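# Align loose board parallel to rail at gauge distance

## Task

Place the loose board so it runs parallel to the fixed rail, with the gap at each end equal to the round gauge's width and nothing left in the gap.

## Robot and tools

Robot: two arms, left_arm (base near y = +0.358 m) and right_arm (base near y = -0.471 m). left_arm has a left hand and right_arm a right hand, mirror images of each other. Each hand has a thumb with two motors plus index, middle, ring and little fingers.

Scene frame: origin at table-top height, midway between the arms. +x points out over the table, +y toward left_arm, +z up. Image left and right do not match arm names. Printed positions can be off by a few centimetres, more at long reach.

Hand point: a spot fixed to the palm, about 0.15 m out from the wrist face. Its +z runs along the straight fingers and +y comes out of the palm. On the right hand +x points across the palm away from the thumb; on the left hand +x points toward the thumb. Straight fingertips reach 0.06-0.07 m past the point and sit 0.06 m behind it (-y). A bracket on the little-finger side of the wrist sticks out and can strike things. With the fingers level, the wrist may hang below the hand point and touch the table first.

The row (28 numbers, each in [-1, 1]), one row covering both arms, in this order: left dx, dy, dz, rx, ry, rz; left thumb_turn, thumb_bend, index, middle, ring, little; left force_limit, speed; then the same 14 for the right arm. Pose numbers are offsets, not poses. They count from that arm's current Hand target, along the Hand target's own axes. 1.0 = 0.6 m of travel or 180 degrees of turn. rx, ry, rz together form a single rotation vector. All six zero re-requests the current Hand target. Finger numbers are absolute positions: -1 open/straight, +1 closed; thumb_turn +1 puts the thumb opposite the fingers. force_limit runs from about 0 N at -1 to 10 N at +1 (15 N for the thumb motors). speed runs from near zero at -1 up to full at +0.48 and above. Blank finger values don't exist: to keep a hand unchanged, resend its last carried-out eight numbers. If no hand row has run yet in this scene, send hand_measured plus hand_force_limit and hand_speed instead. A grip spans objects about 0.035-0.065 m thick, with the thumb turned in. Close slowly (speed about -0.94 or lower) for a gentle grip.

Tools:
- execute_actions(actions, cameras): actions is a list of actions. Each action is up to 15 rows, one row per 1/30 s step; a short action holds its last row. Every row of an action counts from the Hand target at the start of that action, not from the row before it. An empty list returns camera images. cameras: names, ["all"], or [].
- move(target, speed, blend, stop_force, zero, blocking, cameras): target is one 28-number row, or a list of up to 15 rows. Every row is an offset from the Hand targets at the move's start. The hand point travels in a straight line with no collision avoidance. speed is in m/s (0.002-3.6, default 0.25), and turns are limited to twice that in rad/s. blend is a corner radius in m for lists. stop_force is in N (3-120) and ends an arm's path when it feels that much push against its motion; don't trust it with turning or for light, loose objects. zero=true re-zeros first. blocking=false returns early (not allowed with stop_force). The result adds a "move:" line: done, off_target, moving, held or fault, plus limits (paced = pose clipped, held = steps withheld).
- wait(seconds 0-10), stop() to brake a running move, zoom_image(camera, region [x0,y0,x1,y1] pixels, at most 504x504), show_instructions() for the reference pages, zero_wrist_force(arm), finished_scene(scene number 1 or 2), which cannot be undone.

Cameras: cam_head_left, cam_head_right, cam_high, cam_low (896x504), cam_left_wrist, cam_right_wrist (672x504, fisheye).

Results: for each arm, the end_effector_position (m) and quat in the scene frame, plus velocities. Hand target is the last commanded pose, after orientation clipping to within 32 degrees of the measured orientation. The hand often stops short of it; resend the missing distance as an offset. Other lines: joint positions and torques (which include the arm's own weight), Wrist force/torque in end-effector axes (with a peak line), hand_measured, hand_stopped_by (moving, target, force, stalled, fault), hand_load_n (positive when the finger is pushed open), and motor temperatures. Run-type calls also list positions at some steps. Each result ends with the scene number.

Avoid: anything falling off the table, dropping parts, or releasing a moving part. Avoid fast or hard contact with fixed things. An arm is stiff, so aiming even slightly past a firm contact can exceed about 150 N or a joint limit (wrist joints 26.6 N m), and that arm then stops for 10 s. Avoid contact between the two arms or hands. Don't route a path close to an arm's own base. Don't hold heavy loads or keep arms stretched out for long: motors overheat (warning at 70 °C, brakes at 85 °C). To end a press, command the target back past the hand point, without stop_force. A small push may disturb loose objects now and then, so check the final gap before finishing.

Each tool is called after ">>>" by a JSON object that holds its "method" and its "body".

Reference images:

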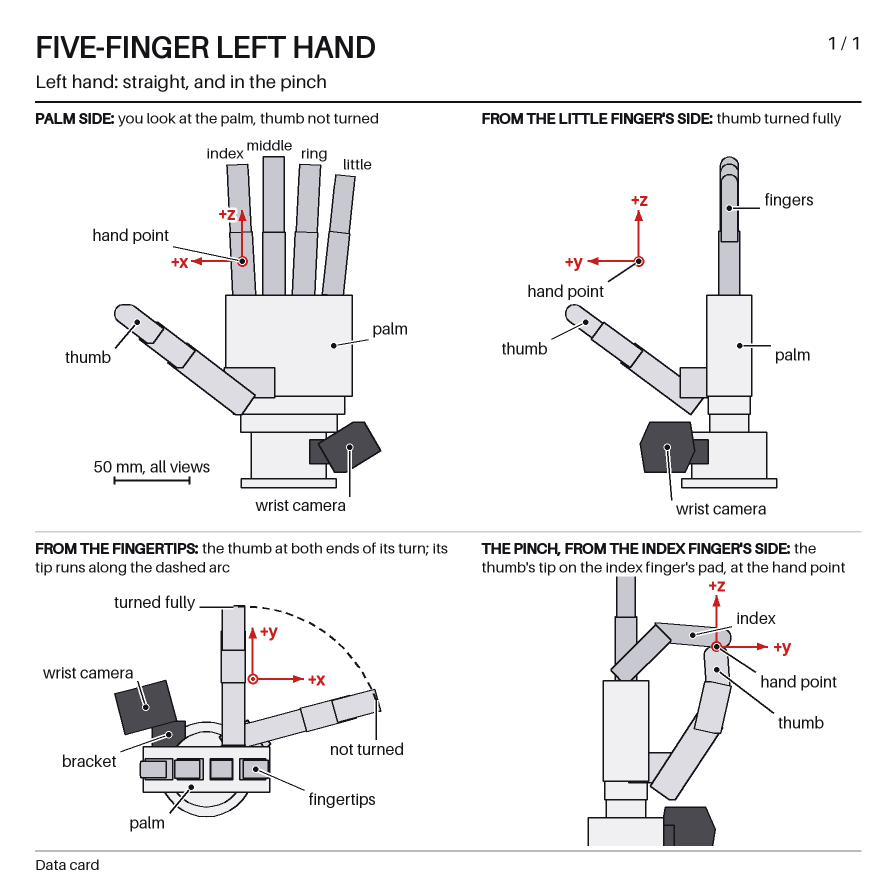

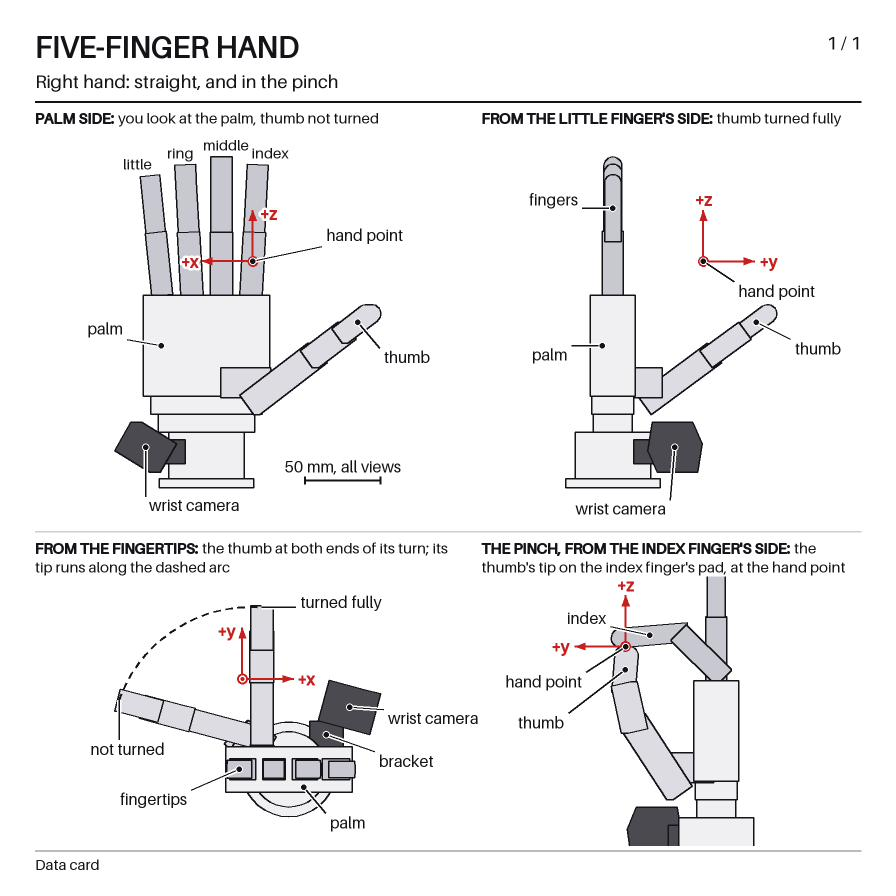

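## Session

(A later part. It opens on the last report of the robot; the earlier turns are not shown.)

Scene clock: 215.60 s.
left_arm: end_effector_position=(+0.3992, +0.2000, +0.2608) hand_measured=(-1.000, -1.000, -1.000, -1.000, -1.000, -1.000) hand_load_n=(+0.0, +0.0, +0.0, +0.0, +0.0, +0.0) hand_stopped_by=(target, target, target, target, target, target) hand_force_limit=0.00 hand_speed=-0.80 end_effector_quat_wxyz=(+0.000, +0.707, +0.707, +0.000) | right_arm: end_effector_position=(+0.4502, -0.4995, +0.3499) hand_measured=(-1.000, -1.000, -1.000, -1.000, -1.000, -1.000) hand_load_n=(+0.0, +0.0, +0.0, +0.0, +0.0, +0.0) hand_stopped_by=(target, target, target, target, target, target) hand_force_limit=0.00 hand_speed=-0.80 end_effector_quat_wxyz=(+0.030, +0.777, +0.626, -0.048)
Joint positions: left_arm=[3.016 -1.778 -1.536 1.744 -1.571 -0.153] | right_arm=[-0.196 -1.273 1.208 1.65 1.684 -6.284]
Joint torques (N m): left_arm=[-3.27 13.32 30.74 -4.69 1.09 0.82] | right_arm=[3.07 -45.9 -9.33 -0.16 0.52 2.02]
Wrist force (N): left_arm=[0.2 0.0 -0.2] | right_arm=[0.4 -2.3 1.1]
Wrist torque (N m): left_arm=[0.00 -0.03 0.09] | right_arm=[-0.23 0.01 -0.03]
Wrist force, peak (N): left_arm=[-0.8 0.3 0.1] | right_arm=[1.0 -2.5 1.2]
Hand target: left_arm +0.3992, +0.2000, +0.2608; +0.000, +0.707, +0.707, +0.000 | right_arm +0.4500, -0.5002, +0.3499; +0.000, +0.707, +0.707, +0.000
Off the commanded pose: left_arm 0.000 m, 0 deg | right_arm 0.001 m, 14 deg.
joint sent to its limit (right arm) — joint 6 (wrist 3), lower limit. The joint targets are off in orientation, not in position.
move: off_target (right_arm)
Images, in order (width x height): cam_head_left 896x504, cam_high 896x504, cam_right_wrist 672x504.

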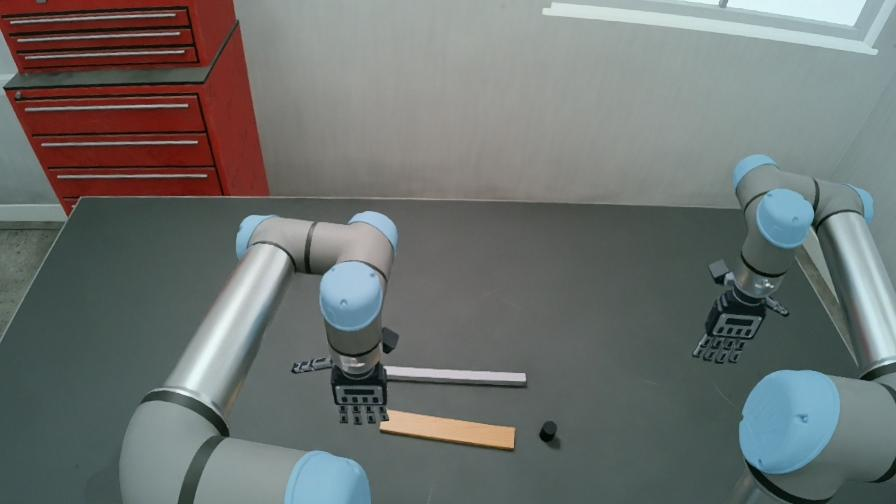

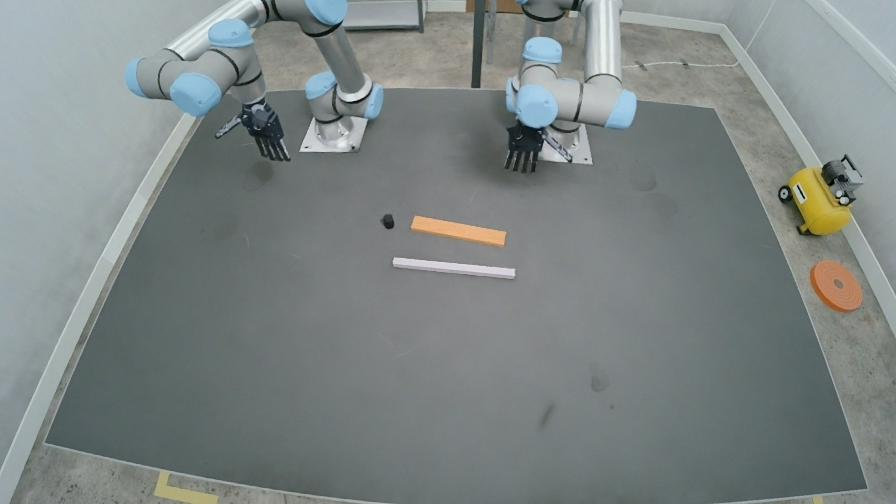

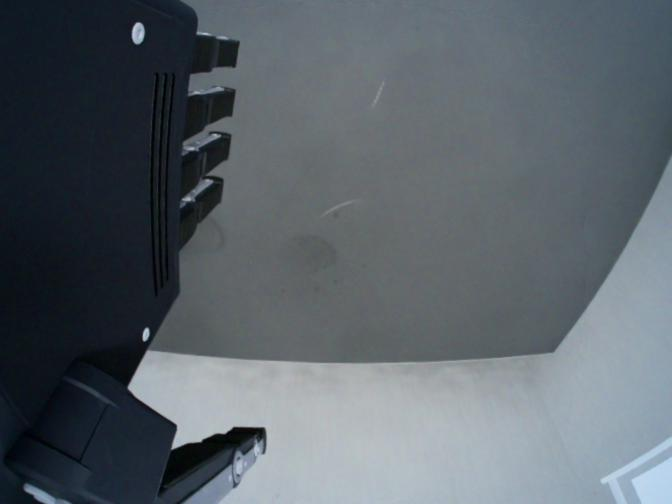

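>>> {"method": "move", "body": {"target": [[0,0,0,0,0,0,-1,-1,-1,-1,-1,-1,0,-0.8,0,0,0,0,0,0.6667,-1,-1,-1,-1,-1,-1,0,-0.8],[0,0,0,0,0,0,-1,-1,-1,-1,-1,-1,0,-0.8,0,0,0,0,0,-0.6667,-1,-1,-1,-1,-1,-1,0,-0.8],[0,0,0,0,0,0,-1,-1,-1,-1,-1,-1,0,-0.8,0.55,-0.1167,0.1667,0,0,0,-1,-1,-1,-1,-1,-1,0,-0.8]], "speed": 0.7, "blend": 0.02, "cameras": ["cam_head_left","cam_right_wrist"]}}

Scene clock: 227.93 s.
left_arm: end_effector_position=(+0.3992, +0.2000, +0.2608) hand_measured=(-1.000, -1.000, -1.000, -1.000, -1.000, -1.000) hand_load_n=(+0.0, +0.0, +0.0, +0.0, +0.0, +0.0) hand_stopped_by=(target, target, target, target, target, target) hand_force_limit=0.00 hand_speed=-0.80 end_effector_quat_wxyz=(+0.000, +0.707, +0.707, +0.000) | right_arm: end_effector_position=(+0.3795, -0.1703, +0.2501) hand_measured=(-1.000, -1.000, -1.000, -1.000, -1.000, -1.000) hand_load_n=(+0.0, +0.0, +0.0, +0.0, +0.5, +0.0) hand_stopped_by=(target, target, target, target, target, target) hand_force_limit=0.00 hand_speed=-0.80 end_effector_quat_wxyz=(+0.000, +0.707, +0.707, +0.000)
Joint positions: left_arm=[3.016 -1.778 -1.536 1.744 -1.571 -0.153] | right_arm=[0.5 -1.154 1.283 1.442 1.57 0.48]
Joint torques (N m): left_arm=[-10.35 12.3 31.43 -4.48 -1.62 0.93] | right_arm=[4.9 -36.15 -23.62 -0.25 -2.2 1.99]
Wrist force (N): left_arm=[0.2 0.1 -0.1] | right_arm=[0.7 -1.6 0.6]
Wrist torque (N m): left_arm=[0.02 -0.03 0.09] | right_arm=[-0.13 -0.03 -0.02]
Wrist force, peak (N): left_arm=[-0.2 0.3 -0.6] | right_arm=[1.2 -4.4 0.9]
Hand target: left_arm +0.3992, +0.2000, +0.2608; +0.000, +0.707, +0.707, +0.000 | right_arm +0.3795, -0.1702, +0.2501; +0.000, +0.707, +0.707, +0.000
Off the commanded pose: left_arm 0.000 m, 0 deg | right_arm 0.000 m, 0 deg.
move: done
Images, in order (width x height): cam_head_left 896x504, cam_right_wrist 672x504.

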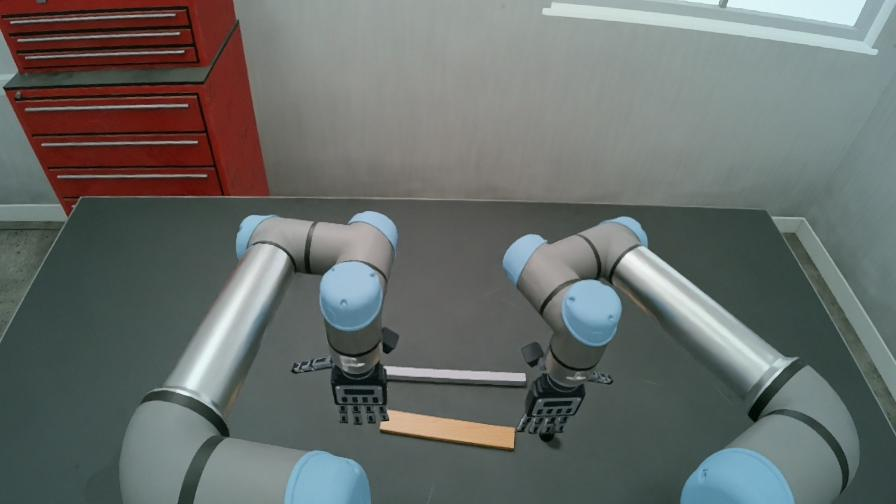

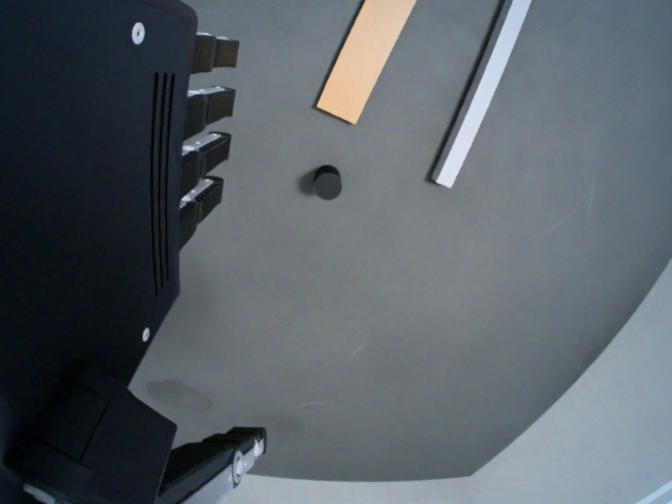

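>>> {"method": "move", "body": {"target": [0,0,0,0,0,0,-1,-1,-1,-1,-1,-1,0,-0.8,0.0667,-0.025,0.15,0,0,0,-1,-1,-1,-1,-1,-1,0,-0.8], "cameras": ["cam_right_wrist"]}}

>>> {"method": "zoom_image", "body": {"camera": "cam_right_wrist", "region": [280, 180, 440, 280]}}

>>> {"method": "move", "body": {"target": [0,0,0,0,0,0,-1,-1,-1,-1,-1,-1,0,-0.8,0,0.05,0,0,0,0,-1,-1,-1,-1,-1,-1,0,-0.8], "cameras": ["cam_right_wrist"]}}

>>> {"method": "zoom_image", "body": {"camera": "cam_right_wrist", "region": [240, 180, 400, 280]}}

Scene clock: 243.57 s.
left_arm: end_effector_position=(+0.3992, +0.2000, +0.2608) hand_measured=(-1.000, -1.000, -1.000, -1.000, -1.000, -1.000) hand_load_n=(+0.0, +0.0, +0.0, +0.0, +0.0, +0.0) hand_stopped_by=(target, target, target, target, target, target) hand_force_limit=0.00 hand_speed=-0.80 end_effector_quat_wxyz=(+0.000, +0.707, +0.707, +0.000) | right_arm: end_effector_position=(+0.3644, -0.1302, +0.1603) hand_measured=(-1.000, -1.000, -1.000, -1.000, -1.000, -1.000) hand_load_n=(+0.0, +0.0, +0.0, +0.0, +0.0, +0.0) hand_stopped_by=(target, target, target, target, target, target) hand_force_limit=0.00 hand_speed=-0.80 end_effector_quat_wxyz=(+0.000, +0.707, +0.708, +0.000)
Joint positions: left_arm=[3.016 -1.778 -1.536 1.744 -1.571 -0.153] | right_arm=[0.59 -1.06 1.379 1.253 1.57 0.569]
Joint torques (N m): left_arm=[-10.74 12.87 30.42 -4.56 -1.57 0.73] | right_arm=[3.72 -34.21 -11.81 0 2.53 0.48]
Wrist force (N): left_arm=[0.0 0.0 -0.2] | right_arm=[0.7 -1.8 1.0]
Wrist torque (N m): left_arm=[0.00 0.01 0.08] | right_arm=[-0.18 -0.04 0.08]
Wrist force, peak (N): left_arm=[0.5 -0.1 -0.1] | right_arm=[1.4 -2.3 2.8]
Hand target: left_arm +0.3992, +0.2000, +0.2608; +0.000, +0.707, +0.707, +0.000 | right_arm +0.3644, -0.1302, +0.1601; +0.000, +0.707, +0.707, +0.000
Off the commanded pose: left_arm 0.000 m, 0 deg | right_arm 0.000 m, 0 deg.
move: done
Images, in order (width x height): cam_right_wrist 672x504.

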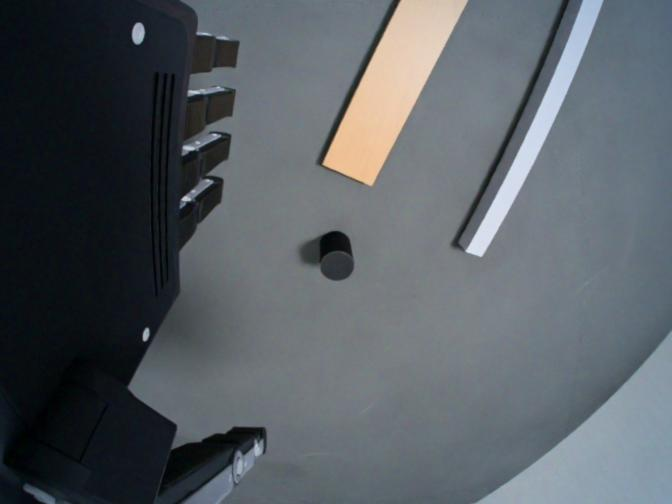

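Scaled by 3.150 from the camera's 672x504 image, which has a finer 960x720 frame.

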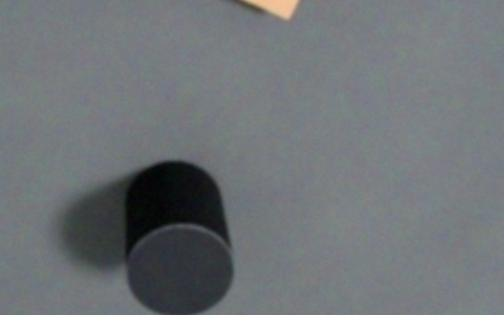

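Scene clock: 244.30 s.
left_arm: end_effector_position=(+0.3992, +0.2000, +0.2608) hand_measured=(-1.000, -1.000, -1.000, -1.000, -1.000, -1.000) hand_load_n=(+0.0, -0.5, +0.0, +0.0, +0.0, +0.0) hand_stopped_by=(target, target, target, target, target, target) hand_force_limit=0.00 hand_speed=-0.80 end_effector_quat_wxyz=(+0.000, +0.707, +0.707, +0.000) | right_arm: end_effector_position=(+0.3944, -0.1302, +0.1600) hand_measured=(-1.000, -1.000, -1.000, -1.000, -1.000, -1.000) hand_load_n=(+0.0, +0.0, +0.0, +0.0, -0.5, +0.0) hand_stopped_by=(target, target, target, target, target, target) hand_force_limit=0.00 hand_speed=-0.80 end_effector_quat_wxyz=(+0.000, +0.707, +0.708, +0.000)
Joint positions: left_arm=[3.016 -1.778 -1.536 1.744 -1.571 -0.153] | right_arm=[0.558 -1.011 1.302 1.281 1.57 0.537]
Joint torques (N m): left_arm=[-10.72 12.87 31.08 -4.55 -1.59 0.63] | right_arm=[4.02 -54.53 -6.51 -0.28 1.53 2.03]
Wrist force (N): left_arm=[0.1 0.1 -0.3] | right_arm=[0.7 -2.0 1.0]
Wrist torque (N m): left_arm=[0.03 -0.01 0.09] | right_arm=[-0.25 -0.05 0.03]
Wrist force, peak (N): left_arm=[0.3 0.0 -0.2] | right_arm=[0.7 -2.6 0.9]
Hand target: left_arm +0.3992, +0.2000, +0.2608; +0.000, +0.707, +0.707, +0.000 | right_arm +0.3944, -0.1302, +0.1601; +0.000, +0.707, +0.707, +0.000
Off the commanded pose: left_arm 0.000 m, 0 deg | right_arm 0.000 m, 0 deg.
move: done
Images, in order (width x height): cam_right_wrist 672x504.

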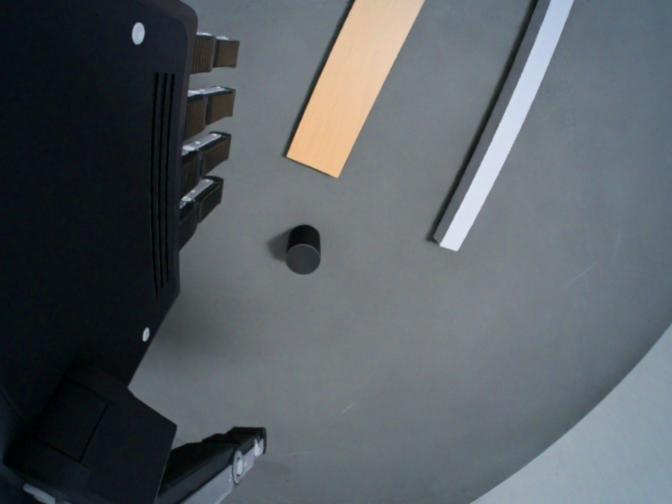

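Scaled by 3.150 from the camera's 672x504 image, which has a finer 960x720 frame.

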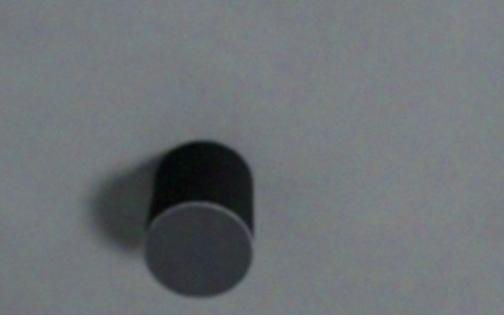

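>>> {"method": "move", "body": {"target": [0,0,0,0,0,0,-1,-1,-1,1,1,1,0,0,-0.05,-0.1,0.1,0,0,0,-1,-1,-1,1,1,1,0,0], "cameras": ["cam_right_wrist","cam_low"]}}

>>> {"method": "move", "body": {"target": [0,0,0,0,0,0,-1,-1,-1,1,1,1,0,0,0,0,0.0833,0,0,0,-1,-1,-1,1,1,1,0,0], "speed": 0.012, "stop_force": 3}}

Scene clock: 255.67 s.
left_arm: end_effector_position=(+0.3992, +0.2000, +0.2608) hand_measured=(-1.000, -1.000, -1.000, +1.000, +1.000, +1.000) hand_load_n=(+0.0, +0.0, +0.0, +0.0, +0.0, +0.0) hand_stopped_by=(target, target, target, target, target, target) hand_force_limit=0.00 hand_speed=0.00 end_effector_quat_wxyz=(+0.000, +0.707, +0.707, +0.000) | right_arm: end_effector_position=(+0.3344, -0.1602, +0.1002) hand_measured=(-1.000, -1.000, -1.000, +1.000, +1.000, +1.000) hand_load_n=(+0.0, +0.0, +0.0, +0.0, +0.0, +0.0) hand_stopped_by=(target, target, target, target, target, target) hand_force_limit=0.00 hand_speed=0.00 end_effector_quat_wxyz=(+0.000, +0.707, +0.708, +0.000)
Joint positions: left_arm=[3.016 -1.778 -1.536 1.744 -1.571 -0.153] | right_arm=[0.569 -1.099 1.606 1.064 1.57 0.549]
Joint torques (N m): left_arm=[-10.46 12.42 26.37 -1.09 -1.6 0.09] | right_arm=[-7.11 -26.93 -5.56 -0.27 -2.22 -1.76]
Wrist force (N): left_arm=[0.1 0.2 0.1] | right_arm=[1.1 -1.8 0.8]
Wrist torque (N m): left_arm=[0.03 0.00 0.08] | right_arm=[-0.17 -0.09 0.03]
Wrist force, peak (N): left_arm=[0.2 0.3 -0.3] | right_arm=[0.4 -3.5 2.0]
Hand target: left_arm +0.3992, +0.2000, +0.2608; +0.000, +0.707, +0.707, +0.000 | right_arm +0.3344, -0.1602, +0.1001; +0.000, +0.707, +0.707, +0.000
Off the commanded pose: left_arm 0.000 m, 0 deg | right_arm 0.000 m, 0 deg.
move: done
Images, in order (width x height): cam_low 896x504, cam_right_wrist 672x504.

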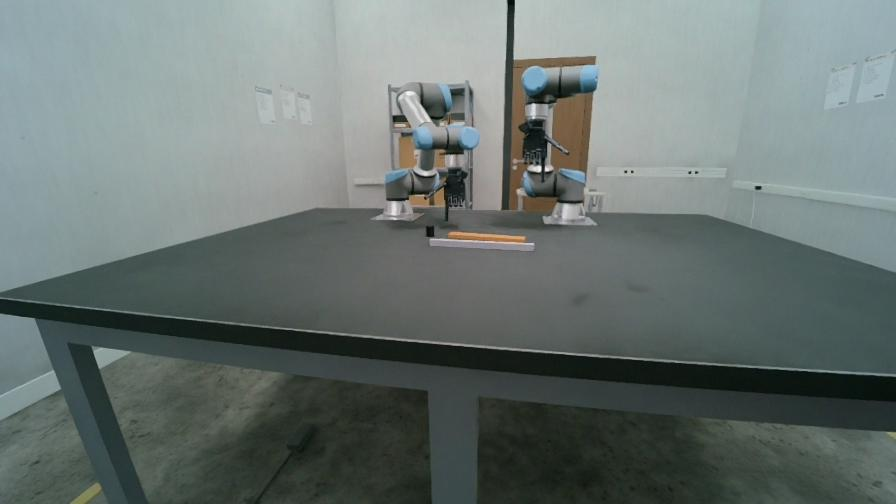

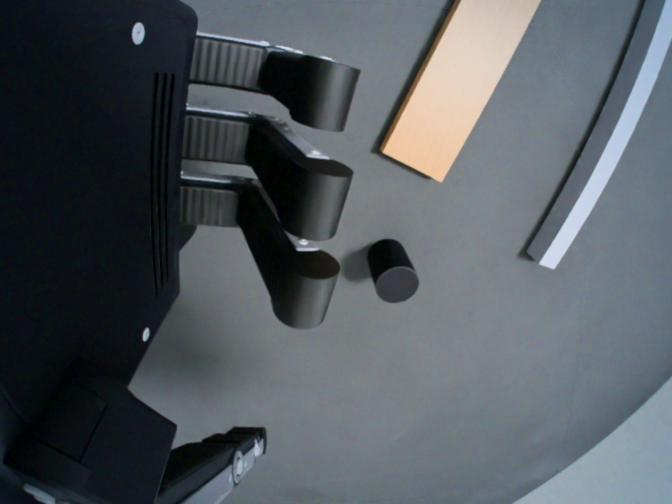

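Scene clock: 259.63 s.
left_arm: end_effector_position=(+0.3992, +0.2000, +0.2608) hand_measured=(-1.000, -1.000, -1.000, +1.000, +1.000, +1.000) hand_load_n=(+0.0, +0.0, +0.0, +0.0, +0.0, +0.0) hand_stopped_by=(target, target, target, target, target, target) hand_force_limit=0.00 hand_speed=0.00 end_effector_quat_wxyz=(+0.000, +0.707, +0.707, +0.000) | right_arm: end_effector_position=(+0.3344, -0.1602, +0.0651) hand_measured=(-1.000, -1.000, -1.000, +1.000, +1.000, +1.000) hand_load_n=(+0.5, +0.0, +0.0, +0.5, +0.0, +0.0) hand_stopped_by=(target, target, target, target, target, target) hand_force_limit=0.00 hand_speed=0.00 end_effector_quat_wxyz=(+0.000, +0.707, +0.707, +0.000)
Joint positions: left_arm=[3.016 -1.778 -1.536 1.744 -1.571 -0.153] | right_arm=[0.569 -1.056 1.642 0.985 1.57 0.549]
Joint torques (N m): left_arm=[-11.06 13.18 8.91 -0.04 -1.61 -0.13] | right_arm=[3.6 -50.43 -21.73 4.54 -2.16 1.96]
Wrist force (N): left_arm=[0.0 -0.1 0.0] | right_arm=[1.0 -1.3 -2.2]
Wrist torque (N m): left_arm=[0.00 0.01 0.08] | right_arm=[0.04 -0.02 0.05]
Wrist force, peak (N): left_arm=[0.3 0.4 -0.3] | right_arm=[1.2 -1.2 -11.1]
Hand target: left_arm +0.3992, +0.2000, +0.2608; +0.000, +0.707, +0.707, +0.000 | right_arm +0.3344, -0.1602, +0.0651; +0.000, +0.707, +0.707, +0.000 (not the last commanded pose)
Off the commanded pose: left_arm 0.000 m, 0 deg | right_arm 0.015 m, 0 deg.
move: contact (right_arm)

>>> {"method": "move", "body": {"target": [[0,0,0,0,0,0,-1,-1,-1,1,1,1,0,0,0,0,-0.1083,0,0,0,-1,-1,-1,1,1,1,0,0],[0,0,0,0,0,0,-1,-1,-1,1,1,1,0,0,0.0333,0.275,-0.1083,0,0,0,-1,-1,-1,1,1,1,0,0]], "blend": 0.02, "cameras": ["cam_right_wrist","cam_head_left","cam_head_right"]}}

Scene clock: 282.53 s.
left_arm: end_effector_position=(+0.3992, +0.2000, +0.2608) hand_measured=(-1.000, -1.000, -1.000, +1.000, +1.000, +1.000) hand_load_n=(+0.0, +0.0, +0.0, +0.0, +0.0, +0.0) hand_stopped_by=(target, target, target, target, target, target) hand_force_limit=0.00 hand_speed=0.00 end_effector_quat_wxyz=(+0.000, +0.707, +0.707, +0.000) | right_arm: end_effector_position=(+0.4994, -0.1400, +0.1301) hand_measured=(-1.000, -1.000, -1.000, +1.000, +1.000, +1.000) hand_load_n=(+0.0, +0.0, +0.0, +0.0, +0.0, +0.0) hand_stopped_by=(target, target, target, target, target, target) hand_force_limit=0.00 hand_speed=0.00 end_effector_quat_wxyz=(+0.000, +0.707, +0.707, +0.000) end_effector_velocity=(+0.002, +0.000, +0.000) end_effector_angular_velocity=(+0.000, -0.003, -0.001)
Joint positions: left_arm=[3.016 -1.778 -1.536 1.744 -1.571 -0.153] | right_arm=[0.451 -0.808 1.038 1.341 1.57 0.43]
Joint velocities: left_arm=[within noise] | right_arm=[-0.001 0.002 -0.005 0 0.001 0]
Joint torques (N m): left_arm=[-10.51 14.79 6.56 -0.14 -1.67 -0.65] | right_arm=[-6.15 -39.81 -24.92 3.04 2.5 -0.43]
Wrist force (N): left_arm=[0.2 -0.2 -0.2] | right_arm=[0.8 -1.5 1.0]
Wrist torque (N m): left_arm=[-0.02 -0.02 0.10] | right_arm=[-0.08 -0.05 -0.02]
Wrist force, peak (N): left_arm=[0.4 0.0 -0.4] | right_arm=[0.6 -3.7 -1.0]
Hand target: left_arm +0.3992, +0.2000, +0.2608; +0.000, +0.707, +0.707, +0.000 | right_arm +0.4994, -0.1400, +0.1300; +0.000, +0.707, +0.707, +0.000
Off the commanded pose: left_arm 0.000 m, 0 deg | right_arm 0.000 m, 0 deg.
move: done
Images, in order (width x height): cam_head_left 896x504, cam_head_right 896x504, cam_right_wrist 672x504.

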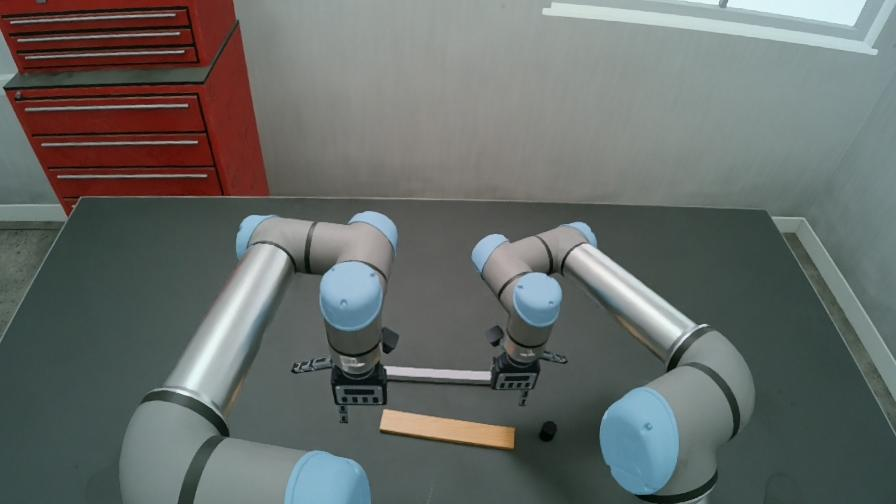

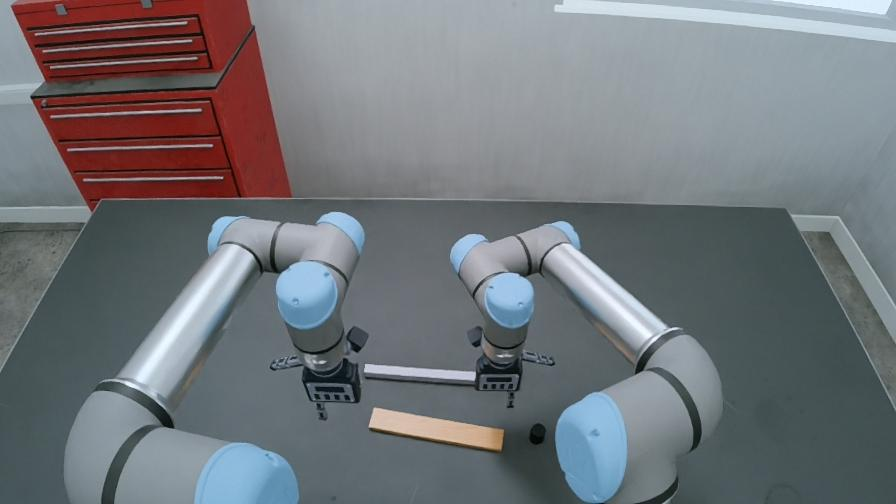

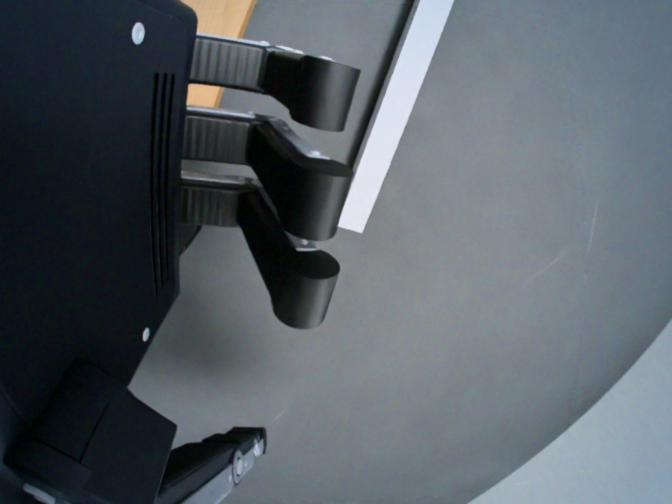

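>>> {"method": "move", "body": {"target": [0,0,0,0,0,0,-1,-1,-1,1,1,1,0,0,0.0167,-0.01,0.095,0,0,0,-1,-1,-1,1,1,1,0,0], "speed": 0.06, "stop_force": 6, "cameras": ["cam_head_left","cam_high"]}}

>>> {"method": "zoom_image", "body": {"camera": "cam_high", "region": [350, 150, 530, 290]}}

>>> {"method": "zoom_image", "body": {"camera": "cam_head_left", "region": [440, 340, 600, 460]}}

Scene clock: 290.47 s.
left_arm: end_effector_position=(+0.3992, +0.2000, +0.2608) hand_measured=(-1.000, -1.000, -1.000, +1.000, +1.000, +1.000) hand_load_n=(-0.5, +0.0, +0.0, +0.0, +0.0, +0.0) hand_stopped_by=(target, target, target, target, target, target) hand_force_limit=0.00 hand_speed=0.00 end_effector_quat_wxyz=(+0.000, +0.707, +0.707, +0.000) | right_arm: end_effector_position=(+0.4933, -0.1300, +0.0730) hand_measured=(-1.000, -1.000, -1.000, +1.000, +1.000, +1.000) hand_load_n=(+0.0, -0.5, +0.0, +0.0, +0.0, +0.0) hand_stopped_by=(target, target, target, target, target, target) hand_force_limit=0.00 hand_speed=0.00 end_effector_quat_wxyz=(+0.000, +0.707, +0.707, +0.000)
Joint positions: left_arm=[3.016 -1.778 -1.536 1.744 -1.571 -0.153] | right_arm=[0.471 -0.761 1.105 1.227 1.57 0.45]
Joint torques (N m): left_arm=[-9.79 14.87 6.61 -0.05 -1.75 -0.47] | right_arm=[-7.04 -64.19 -24.4 2.59 -0.25 -1.75]
Wrist force (N): left_arm=[0.3 -0.1 -0.3] | right_arm=[0.6 -2.0 1.1]
Wrist torque (N m): left_arm=[0.00 -0.04 0.10] | right_arm=[-0.18 -0.05 -0.02]
Wrist force, peak (N): left_arm=[0.3 0.1 -0.4] | right_arm=[0.7 -2.2 1.7]
Hand target: left_arm +0.3992, +0.2000, +0.2608; +0.000, +0.707, +0.707, +0.000 | right_arm +0.4933, -0.1300, +0.0730; +0.000, +0.707, +0.707, +0.000
Off the commanded pose: left_arm 0.000 m, 0 deg | right_arm 0.000 m, 0 deg.
move: done
Images, in order (width x height): cam_head_left 896x504, cam_high 896x504.

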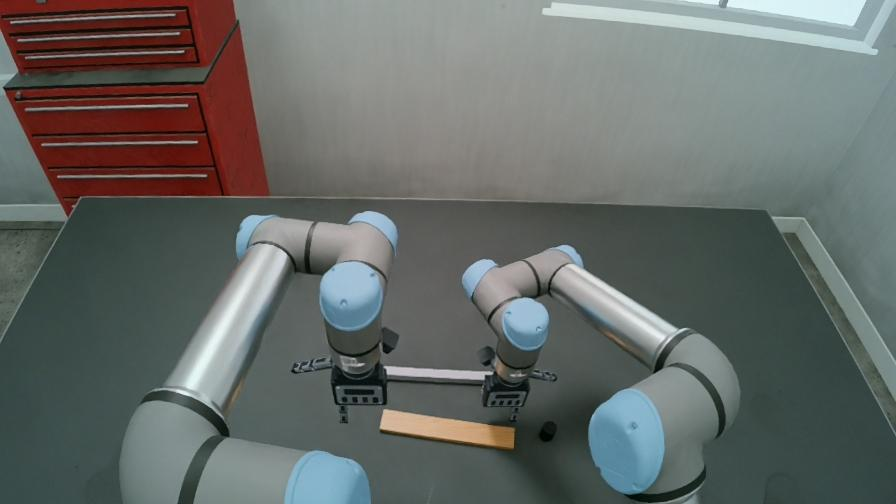

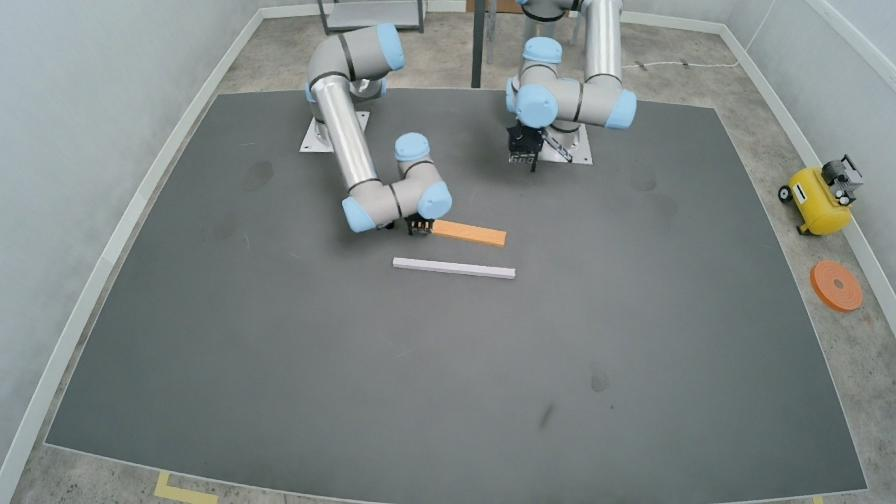

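Scaled by 2.800.

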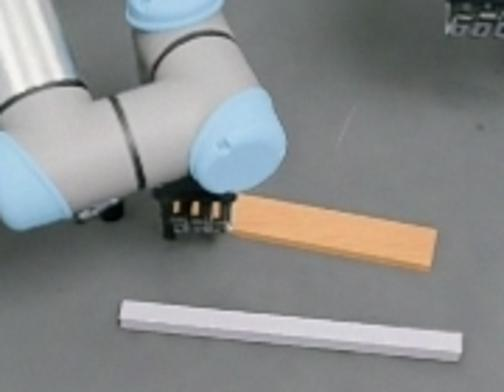

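Scaled by 3.150.

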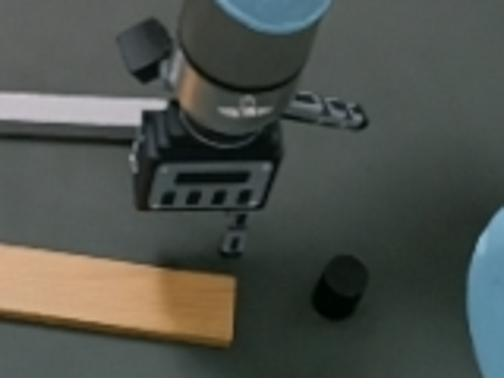

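>>> {"method": "move", "body": {"target": [0,0,0,0,0,0,-1,-1,-1,1,1,1,0,0,0,0.04,0,0,0,0,-1,-1,-1,1,1,1,0,0], "speed": 0.06, "stop_force": 6}}

>>> {"method": "move", "body": {"target": [0,0,0,0,0,0,-1,-1,-1,1,1,1,0,0,0,0.15,0,0,0,0,-1,-1,-1,1,1,1,0,0], "speed": 0.01, "stop_force": 3, "cameras": ["cam_right_wrist","cam_high"]}}

Scene clock: 305.00 s.
left_arm: end_effector_position=(+0.3992, +0.2000, +0.2608) hand_measured=(-1.000, -1.000, -1.000, +1.000, +1.000, +1.000) hand_load_n=(+0.0, -0.5, +0.0, +0.0, +0.0, +0.0) hand_stopped_by=(target, target, target, target, target, target) hand_force_limit=0.00 hand_speed=0.00 end_effector_quat_wxyz=(+0.000, +0.707, +0.707, +0.000) | right_arm: end_effector_position=(+0.5173, -0.1300, +0.0730) hand_measured=(-1.000, -1.000, -1.000, +1.000, +1.000, +1.000) hand_load_n=(+0.0, +0.0, +0.0, +0.0, +0.0, +0.0) hand_stopped_by=(target, target, target, target, target, target) hand_force_limit=0.00 hand_speed=0.00 end_effector_quat_wxyz=(+0.000, +0.707, +0.707, +0.000)
Joint positions: left_arm=[3.016 -1.778 -1.536 1.744 -1.571 -0.153] | right_arm=[0.453 -0.711 1.013 1.269 1.57 0.433]
Joint torques (N m): left_arm=[-10.12 16.3 7.11 -0.07 -1.89 -0.6] | right_arm=[4.58 -66.85 -24.56 -0.22 0.55 1.96]
Wrist force (N): left_arm=[0.1 0.2 0.0] | right_arm=[0.8 -1.7 1.1]
Wrist torque (N m): left_arm=[0.02 0.00 0.08] | right_arm=[-0.14 -0.05 0.07]
Wrist force, peak (N): left_arm=[0.4 0.4 -0.2] | right_arm=[0.4 -2.6 0.7]
Hand target: left_arm +0.3992, +0.2000, +0.2608; +0.000, +0.707, +0.707, +0.000 | right_arm +0.5173, -0.1300, +0.0730; +0.000, +0.707, +0.707, +0.000
Off the commanded pose: left_arm 0.000 m, 0 deg | right_arm 0.000 m, 0 deg.
move: done

Scene clock: 312.10 s.
left_arm: end_effector_position=(+0.3992, +0.2000, +0.2608) hand_measured=(-1.000, -1.000, -1.000, +1.000, +1.000, +1.000) hand_load_n=(+0.0, +0.0, +0.0, +0.0, +0.0, +0.0) hand_stopped_by=(target, target, target, target, target, target) hand_force_limit=0.00 hand_speed=0.00 end_effector_quat_wxyz=(+0.000, +0.707, +0.707, +0.000) | right_arm: end_effector_position=(+0.5771, -0.1299, +0.0729) hand_measured=(-1.000, -1.000, -1.000, +1.000, +1.000, +1.000) hand_load_n=(+0.0, +0.0, +0.0, +0.0, +0.0, +0.0) hand_stopped_by=(target, target, target, target, target, target) hand_force_limit=0.00 hand_speed=0.00 end_effector_quat_wxyz=(+0.000, +0.707, +0.708, +0.000)
Joint positions: left_arm=[3.016 -1.778 -1.536 1.744 -1.571 -0.153] | right_arm=[0.415 -0.563 0.733 1.402 1.57 0.394]
Joint torques (N m): left_arm=[-9.58 18.51 6.15 -0.15 -1.84 -0.62] | right_arm=[3.91 -72.38 -24.84 0.23 2.56 2.03]
Wrist force (N): left_arm=[0.0 -0.1 0.0] | right_arm=[1.2 -4.4 1.0]
Wrist torque (N m): left_arm=[-0.01 0.01 0.08] | right_arm=[-0.03 -0.04 0.13]
Wrist force, peak (N): left_arm=[0.4 0.2 -0.2] | right_arm=[1.4 -9.4 0.4]
Hand target: left_arm +0.3992, +0.2000, +0.2608; +0.000, +0.707, +0.707, +0.000 | right_arm +0.5771, -0.1299, +0.0730; +0.000, +0.707, +0.708, +0.000 (not the last commanded pose)
Off the commanded pose: left_arm 0.000 m, 0 deg | right_arm 0.030 m, 0 deg.
move: contact (right_arm)
Images, in order (width x height): cam_high 896x504, cam_right_wrist 672x504.

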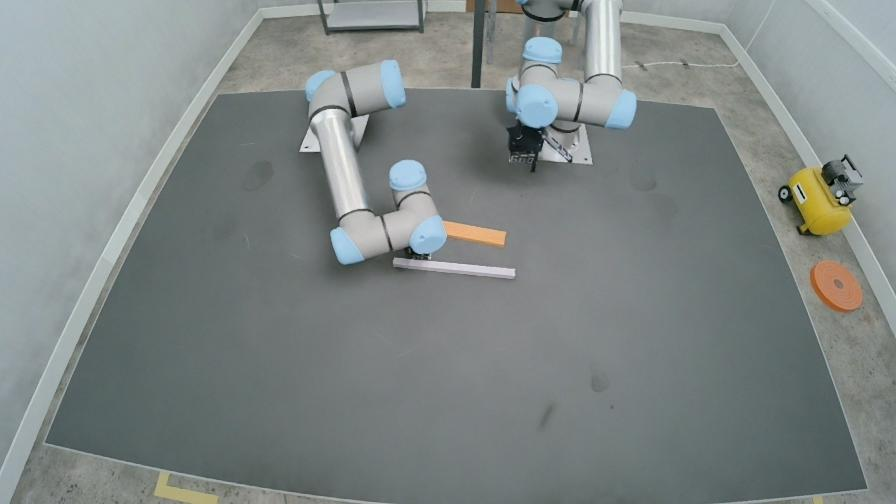

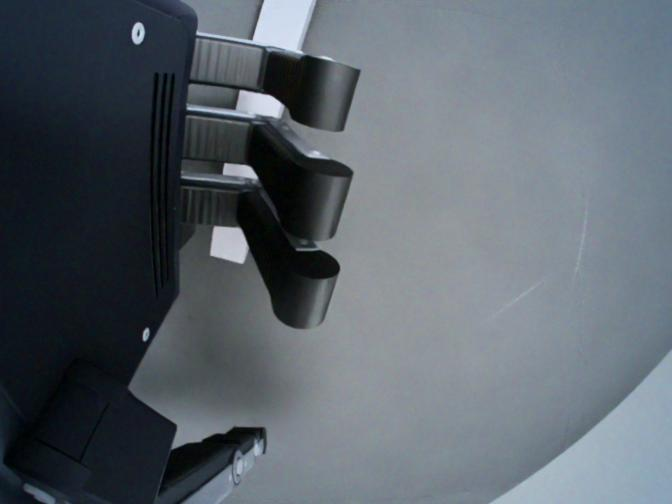

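>>> {"method": "move", "body": {"target": [[0,0,0,0,0,0,-1,-1,-1,1,1,1,0,0,0,-0.05,0,0,0,0,-1,-1,-1,-1,1,1,0,0],[0,0,0,0,0,0,-1,-1,-1,1,1,1,0,0,0,-0.08,-0.12,0,0,0,-1,-1,-1,-1,1,1,0,0],[0,0,0,0,0,0,-1,-1,-1,1,1,1,0,0,-0.14,-0.29,-0.12,0,0,0,-1,-1,-1,-1,1,1,0,0],[0,0,0,0,0,0,-1,-1,-1,1,1,1,0,0,-0.14,-0.29,0,0,0,0,-1,-1,-1,-1,1,1,0,0]], "speed": 0.2, "blend": [0.01,0.02,0.01,0], "cameras": ["cam_right_wrist","cam_high","cam_head_left","cam_low"]}}

>>> {"method": "zoom_image", "body": {"camera": "cam_high", "region": [350, 150, 530, 290]}}

>>> {"method": "zoom_image", "body": {"camera": "cam_head_left", "region": [440, 340, 600, 460]}}

Scene clock: 354.73 s.
left_arm: end_effector_position=(+0.3992, +0.2000, +0.2608) hand_measured=(-1.000, -1.000, -1.000, +1.000, +1.000, +1.000) hand_load_n=(+0.0, +0.0, +0.0, +0.0, +0.0, +0.0) hand_stopped_by=(target, target, target, target, target, target) hand_force_limit=0.00 hand_speed=0.00 end_effector_quat_wxyz=(+0.000, +0.707, +0.707, +0.000) | right_arm: end_effector_position=(+0.4032, -0.2141, +0.0732) hand_measured=(-1.000, -1.000, -1.000, -1.000, +1.000, +1.000) hand_load_n=(+0.0, +0.0, +0.0, +0.0, +0.0, +0.0) hand_stopped_by=(target, target, target, target, target, target) hand_force_limit=0.00 hand_speed=0.00 end_effector_quat_wxyz=(+0.000, +0.707, +0.708, +0.000)
Joint positions: left_arm=[3.016 -1.778 -1.536 1.744 -1.571 -0.153] | right_arm=[0.391 -1.038 1.589 1.021 1.57 0.371]
Joint torques (N m): left_arm=[-9.74 19.81 6.35 -0.2 -1.79 -0.53] | right_arm=[5.04 -35.34 -6.94 -0.06 1 2.08]
Wrist force (N): left_arm=[0.1 0.2 -0.1] | right_arm=[0.7 -1.7 0.9]
Wrist torque (N m): left_arm=[0.03 0.00 0.08] | right_arm=[-0.13 -0.01 0.05]
Wrist force, peak (N): left_arm=[0.2 -0.1 -0.4] | right_arm=[1.4 -4.5 1.2]
Hand target: left_arm +0.3992, +0.2000, +0.2608; +0.000, +0.707, +0.707, +0.000 | right_arm +0.4032, -0.2141, +0.0730; +0.000, +0.707, +0.708, +0.000
Off the commanded pose: left_arm 0.000 m, 0 deg | right_arm 0.000 m, 0 deg.
move: done
Images, in order (width x height): cam_head_left 896x504, cam_high 896x504, cam_low 896x504, cam_right_wrist 672x504.

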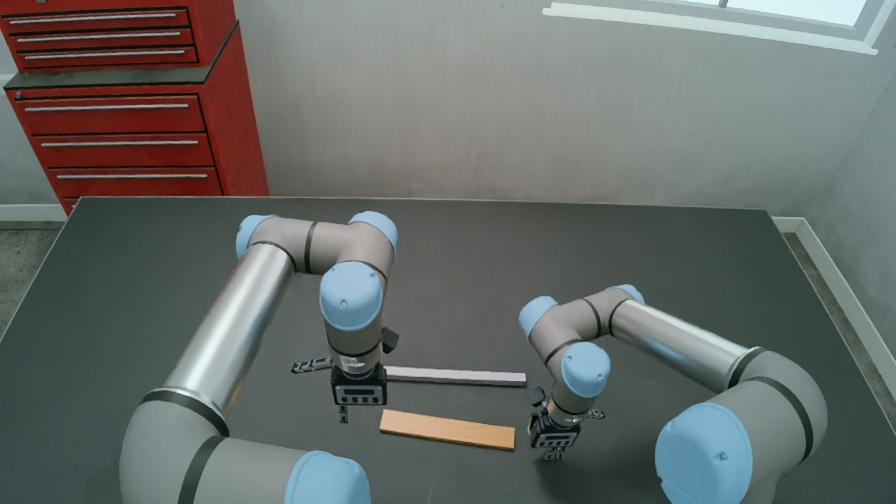

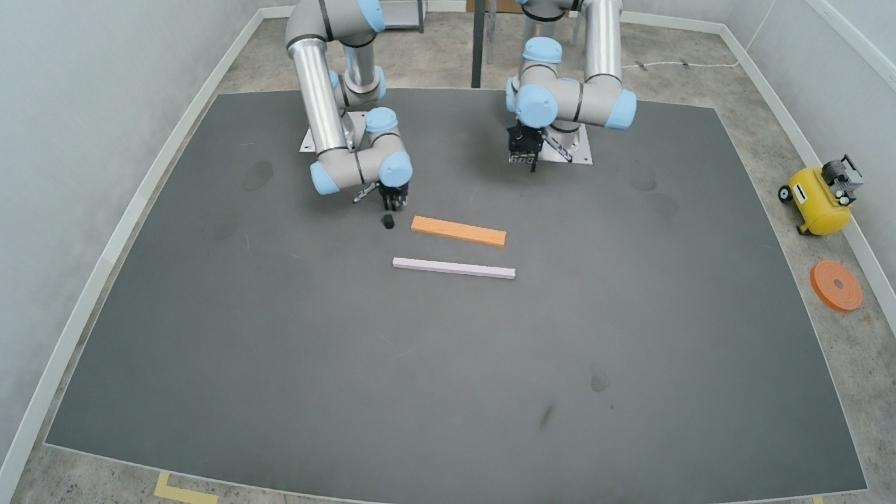

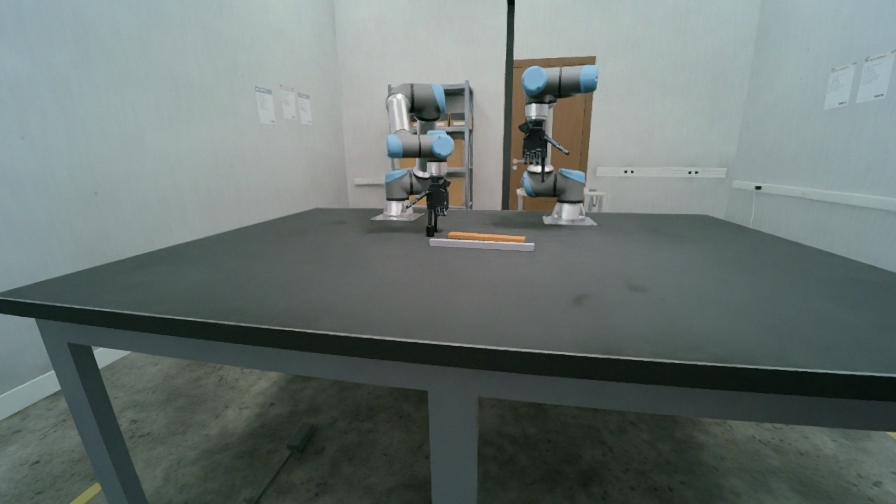

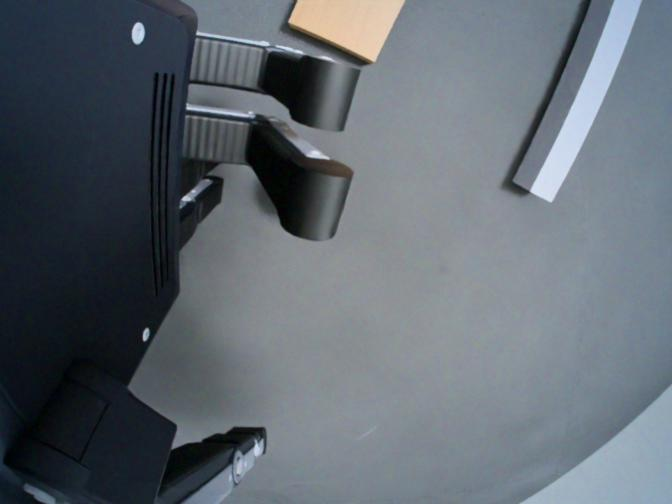

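Scaled by 2.800.

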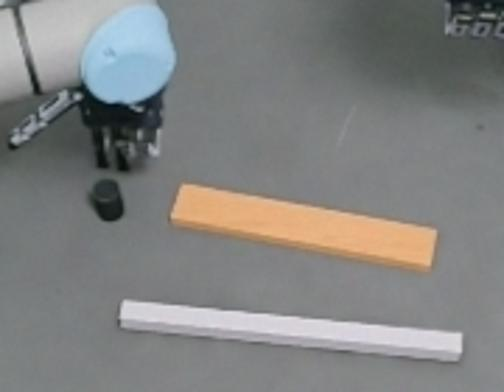

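Scaled by 3.150.

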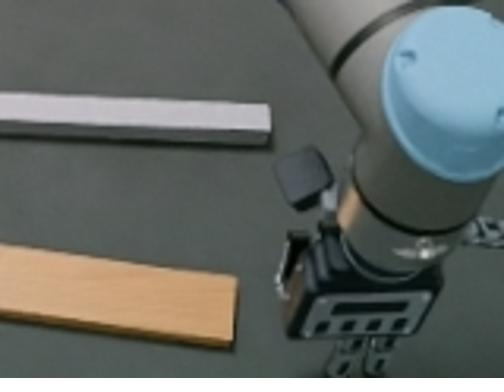

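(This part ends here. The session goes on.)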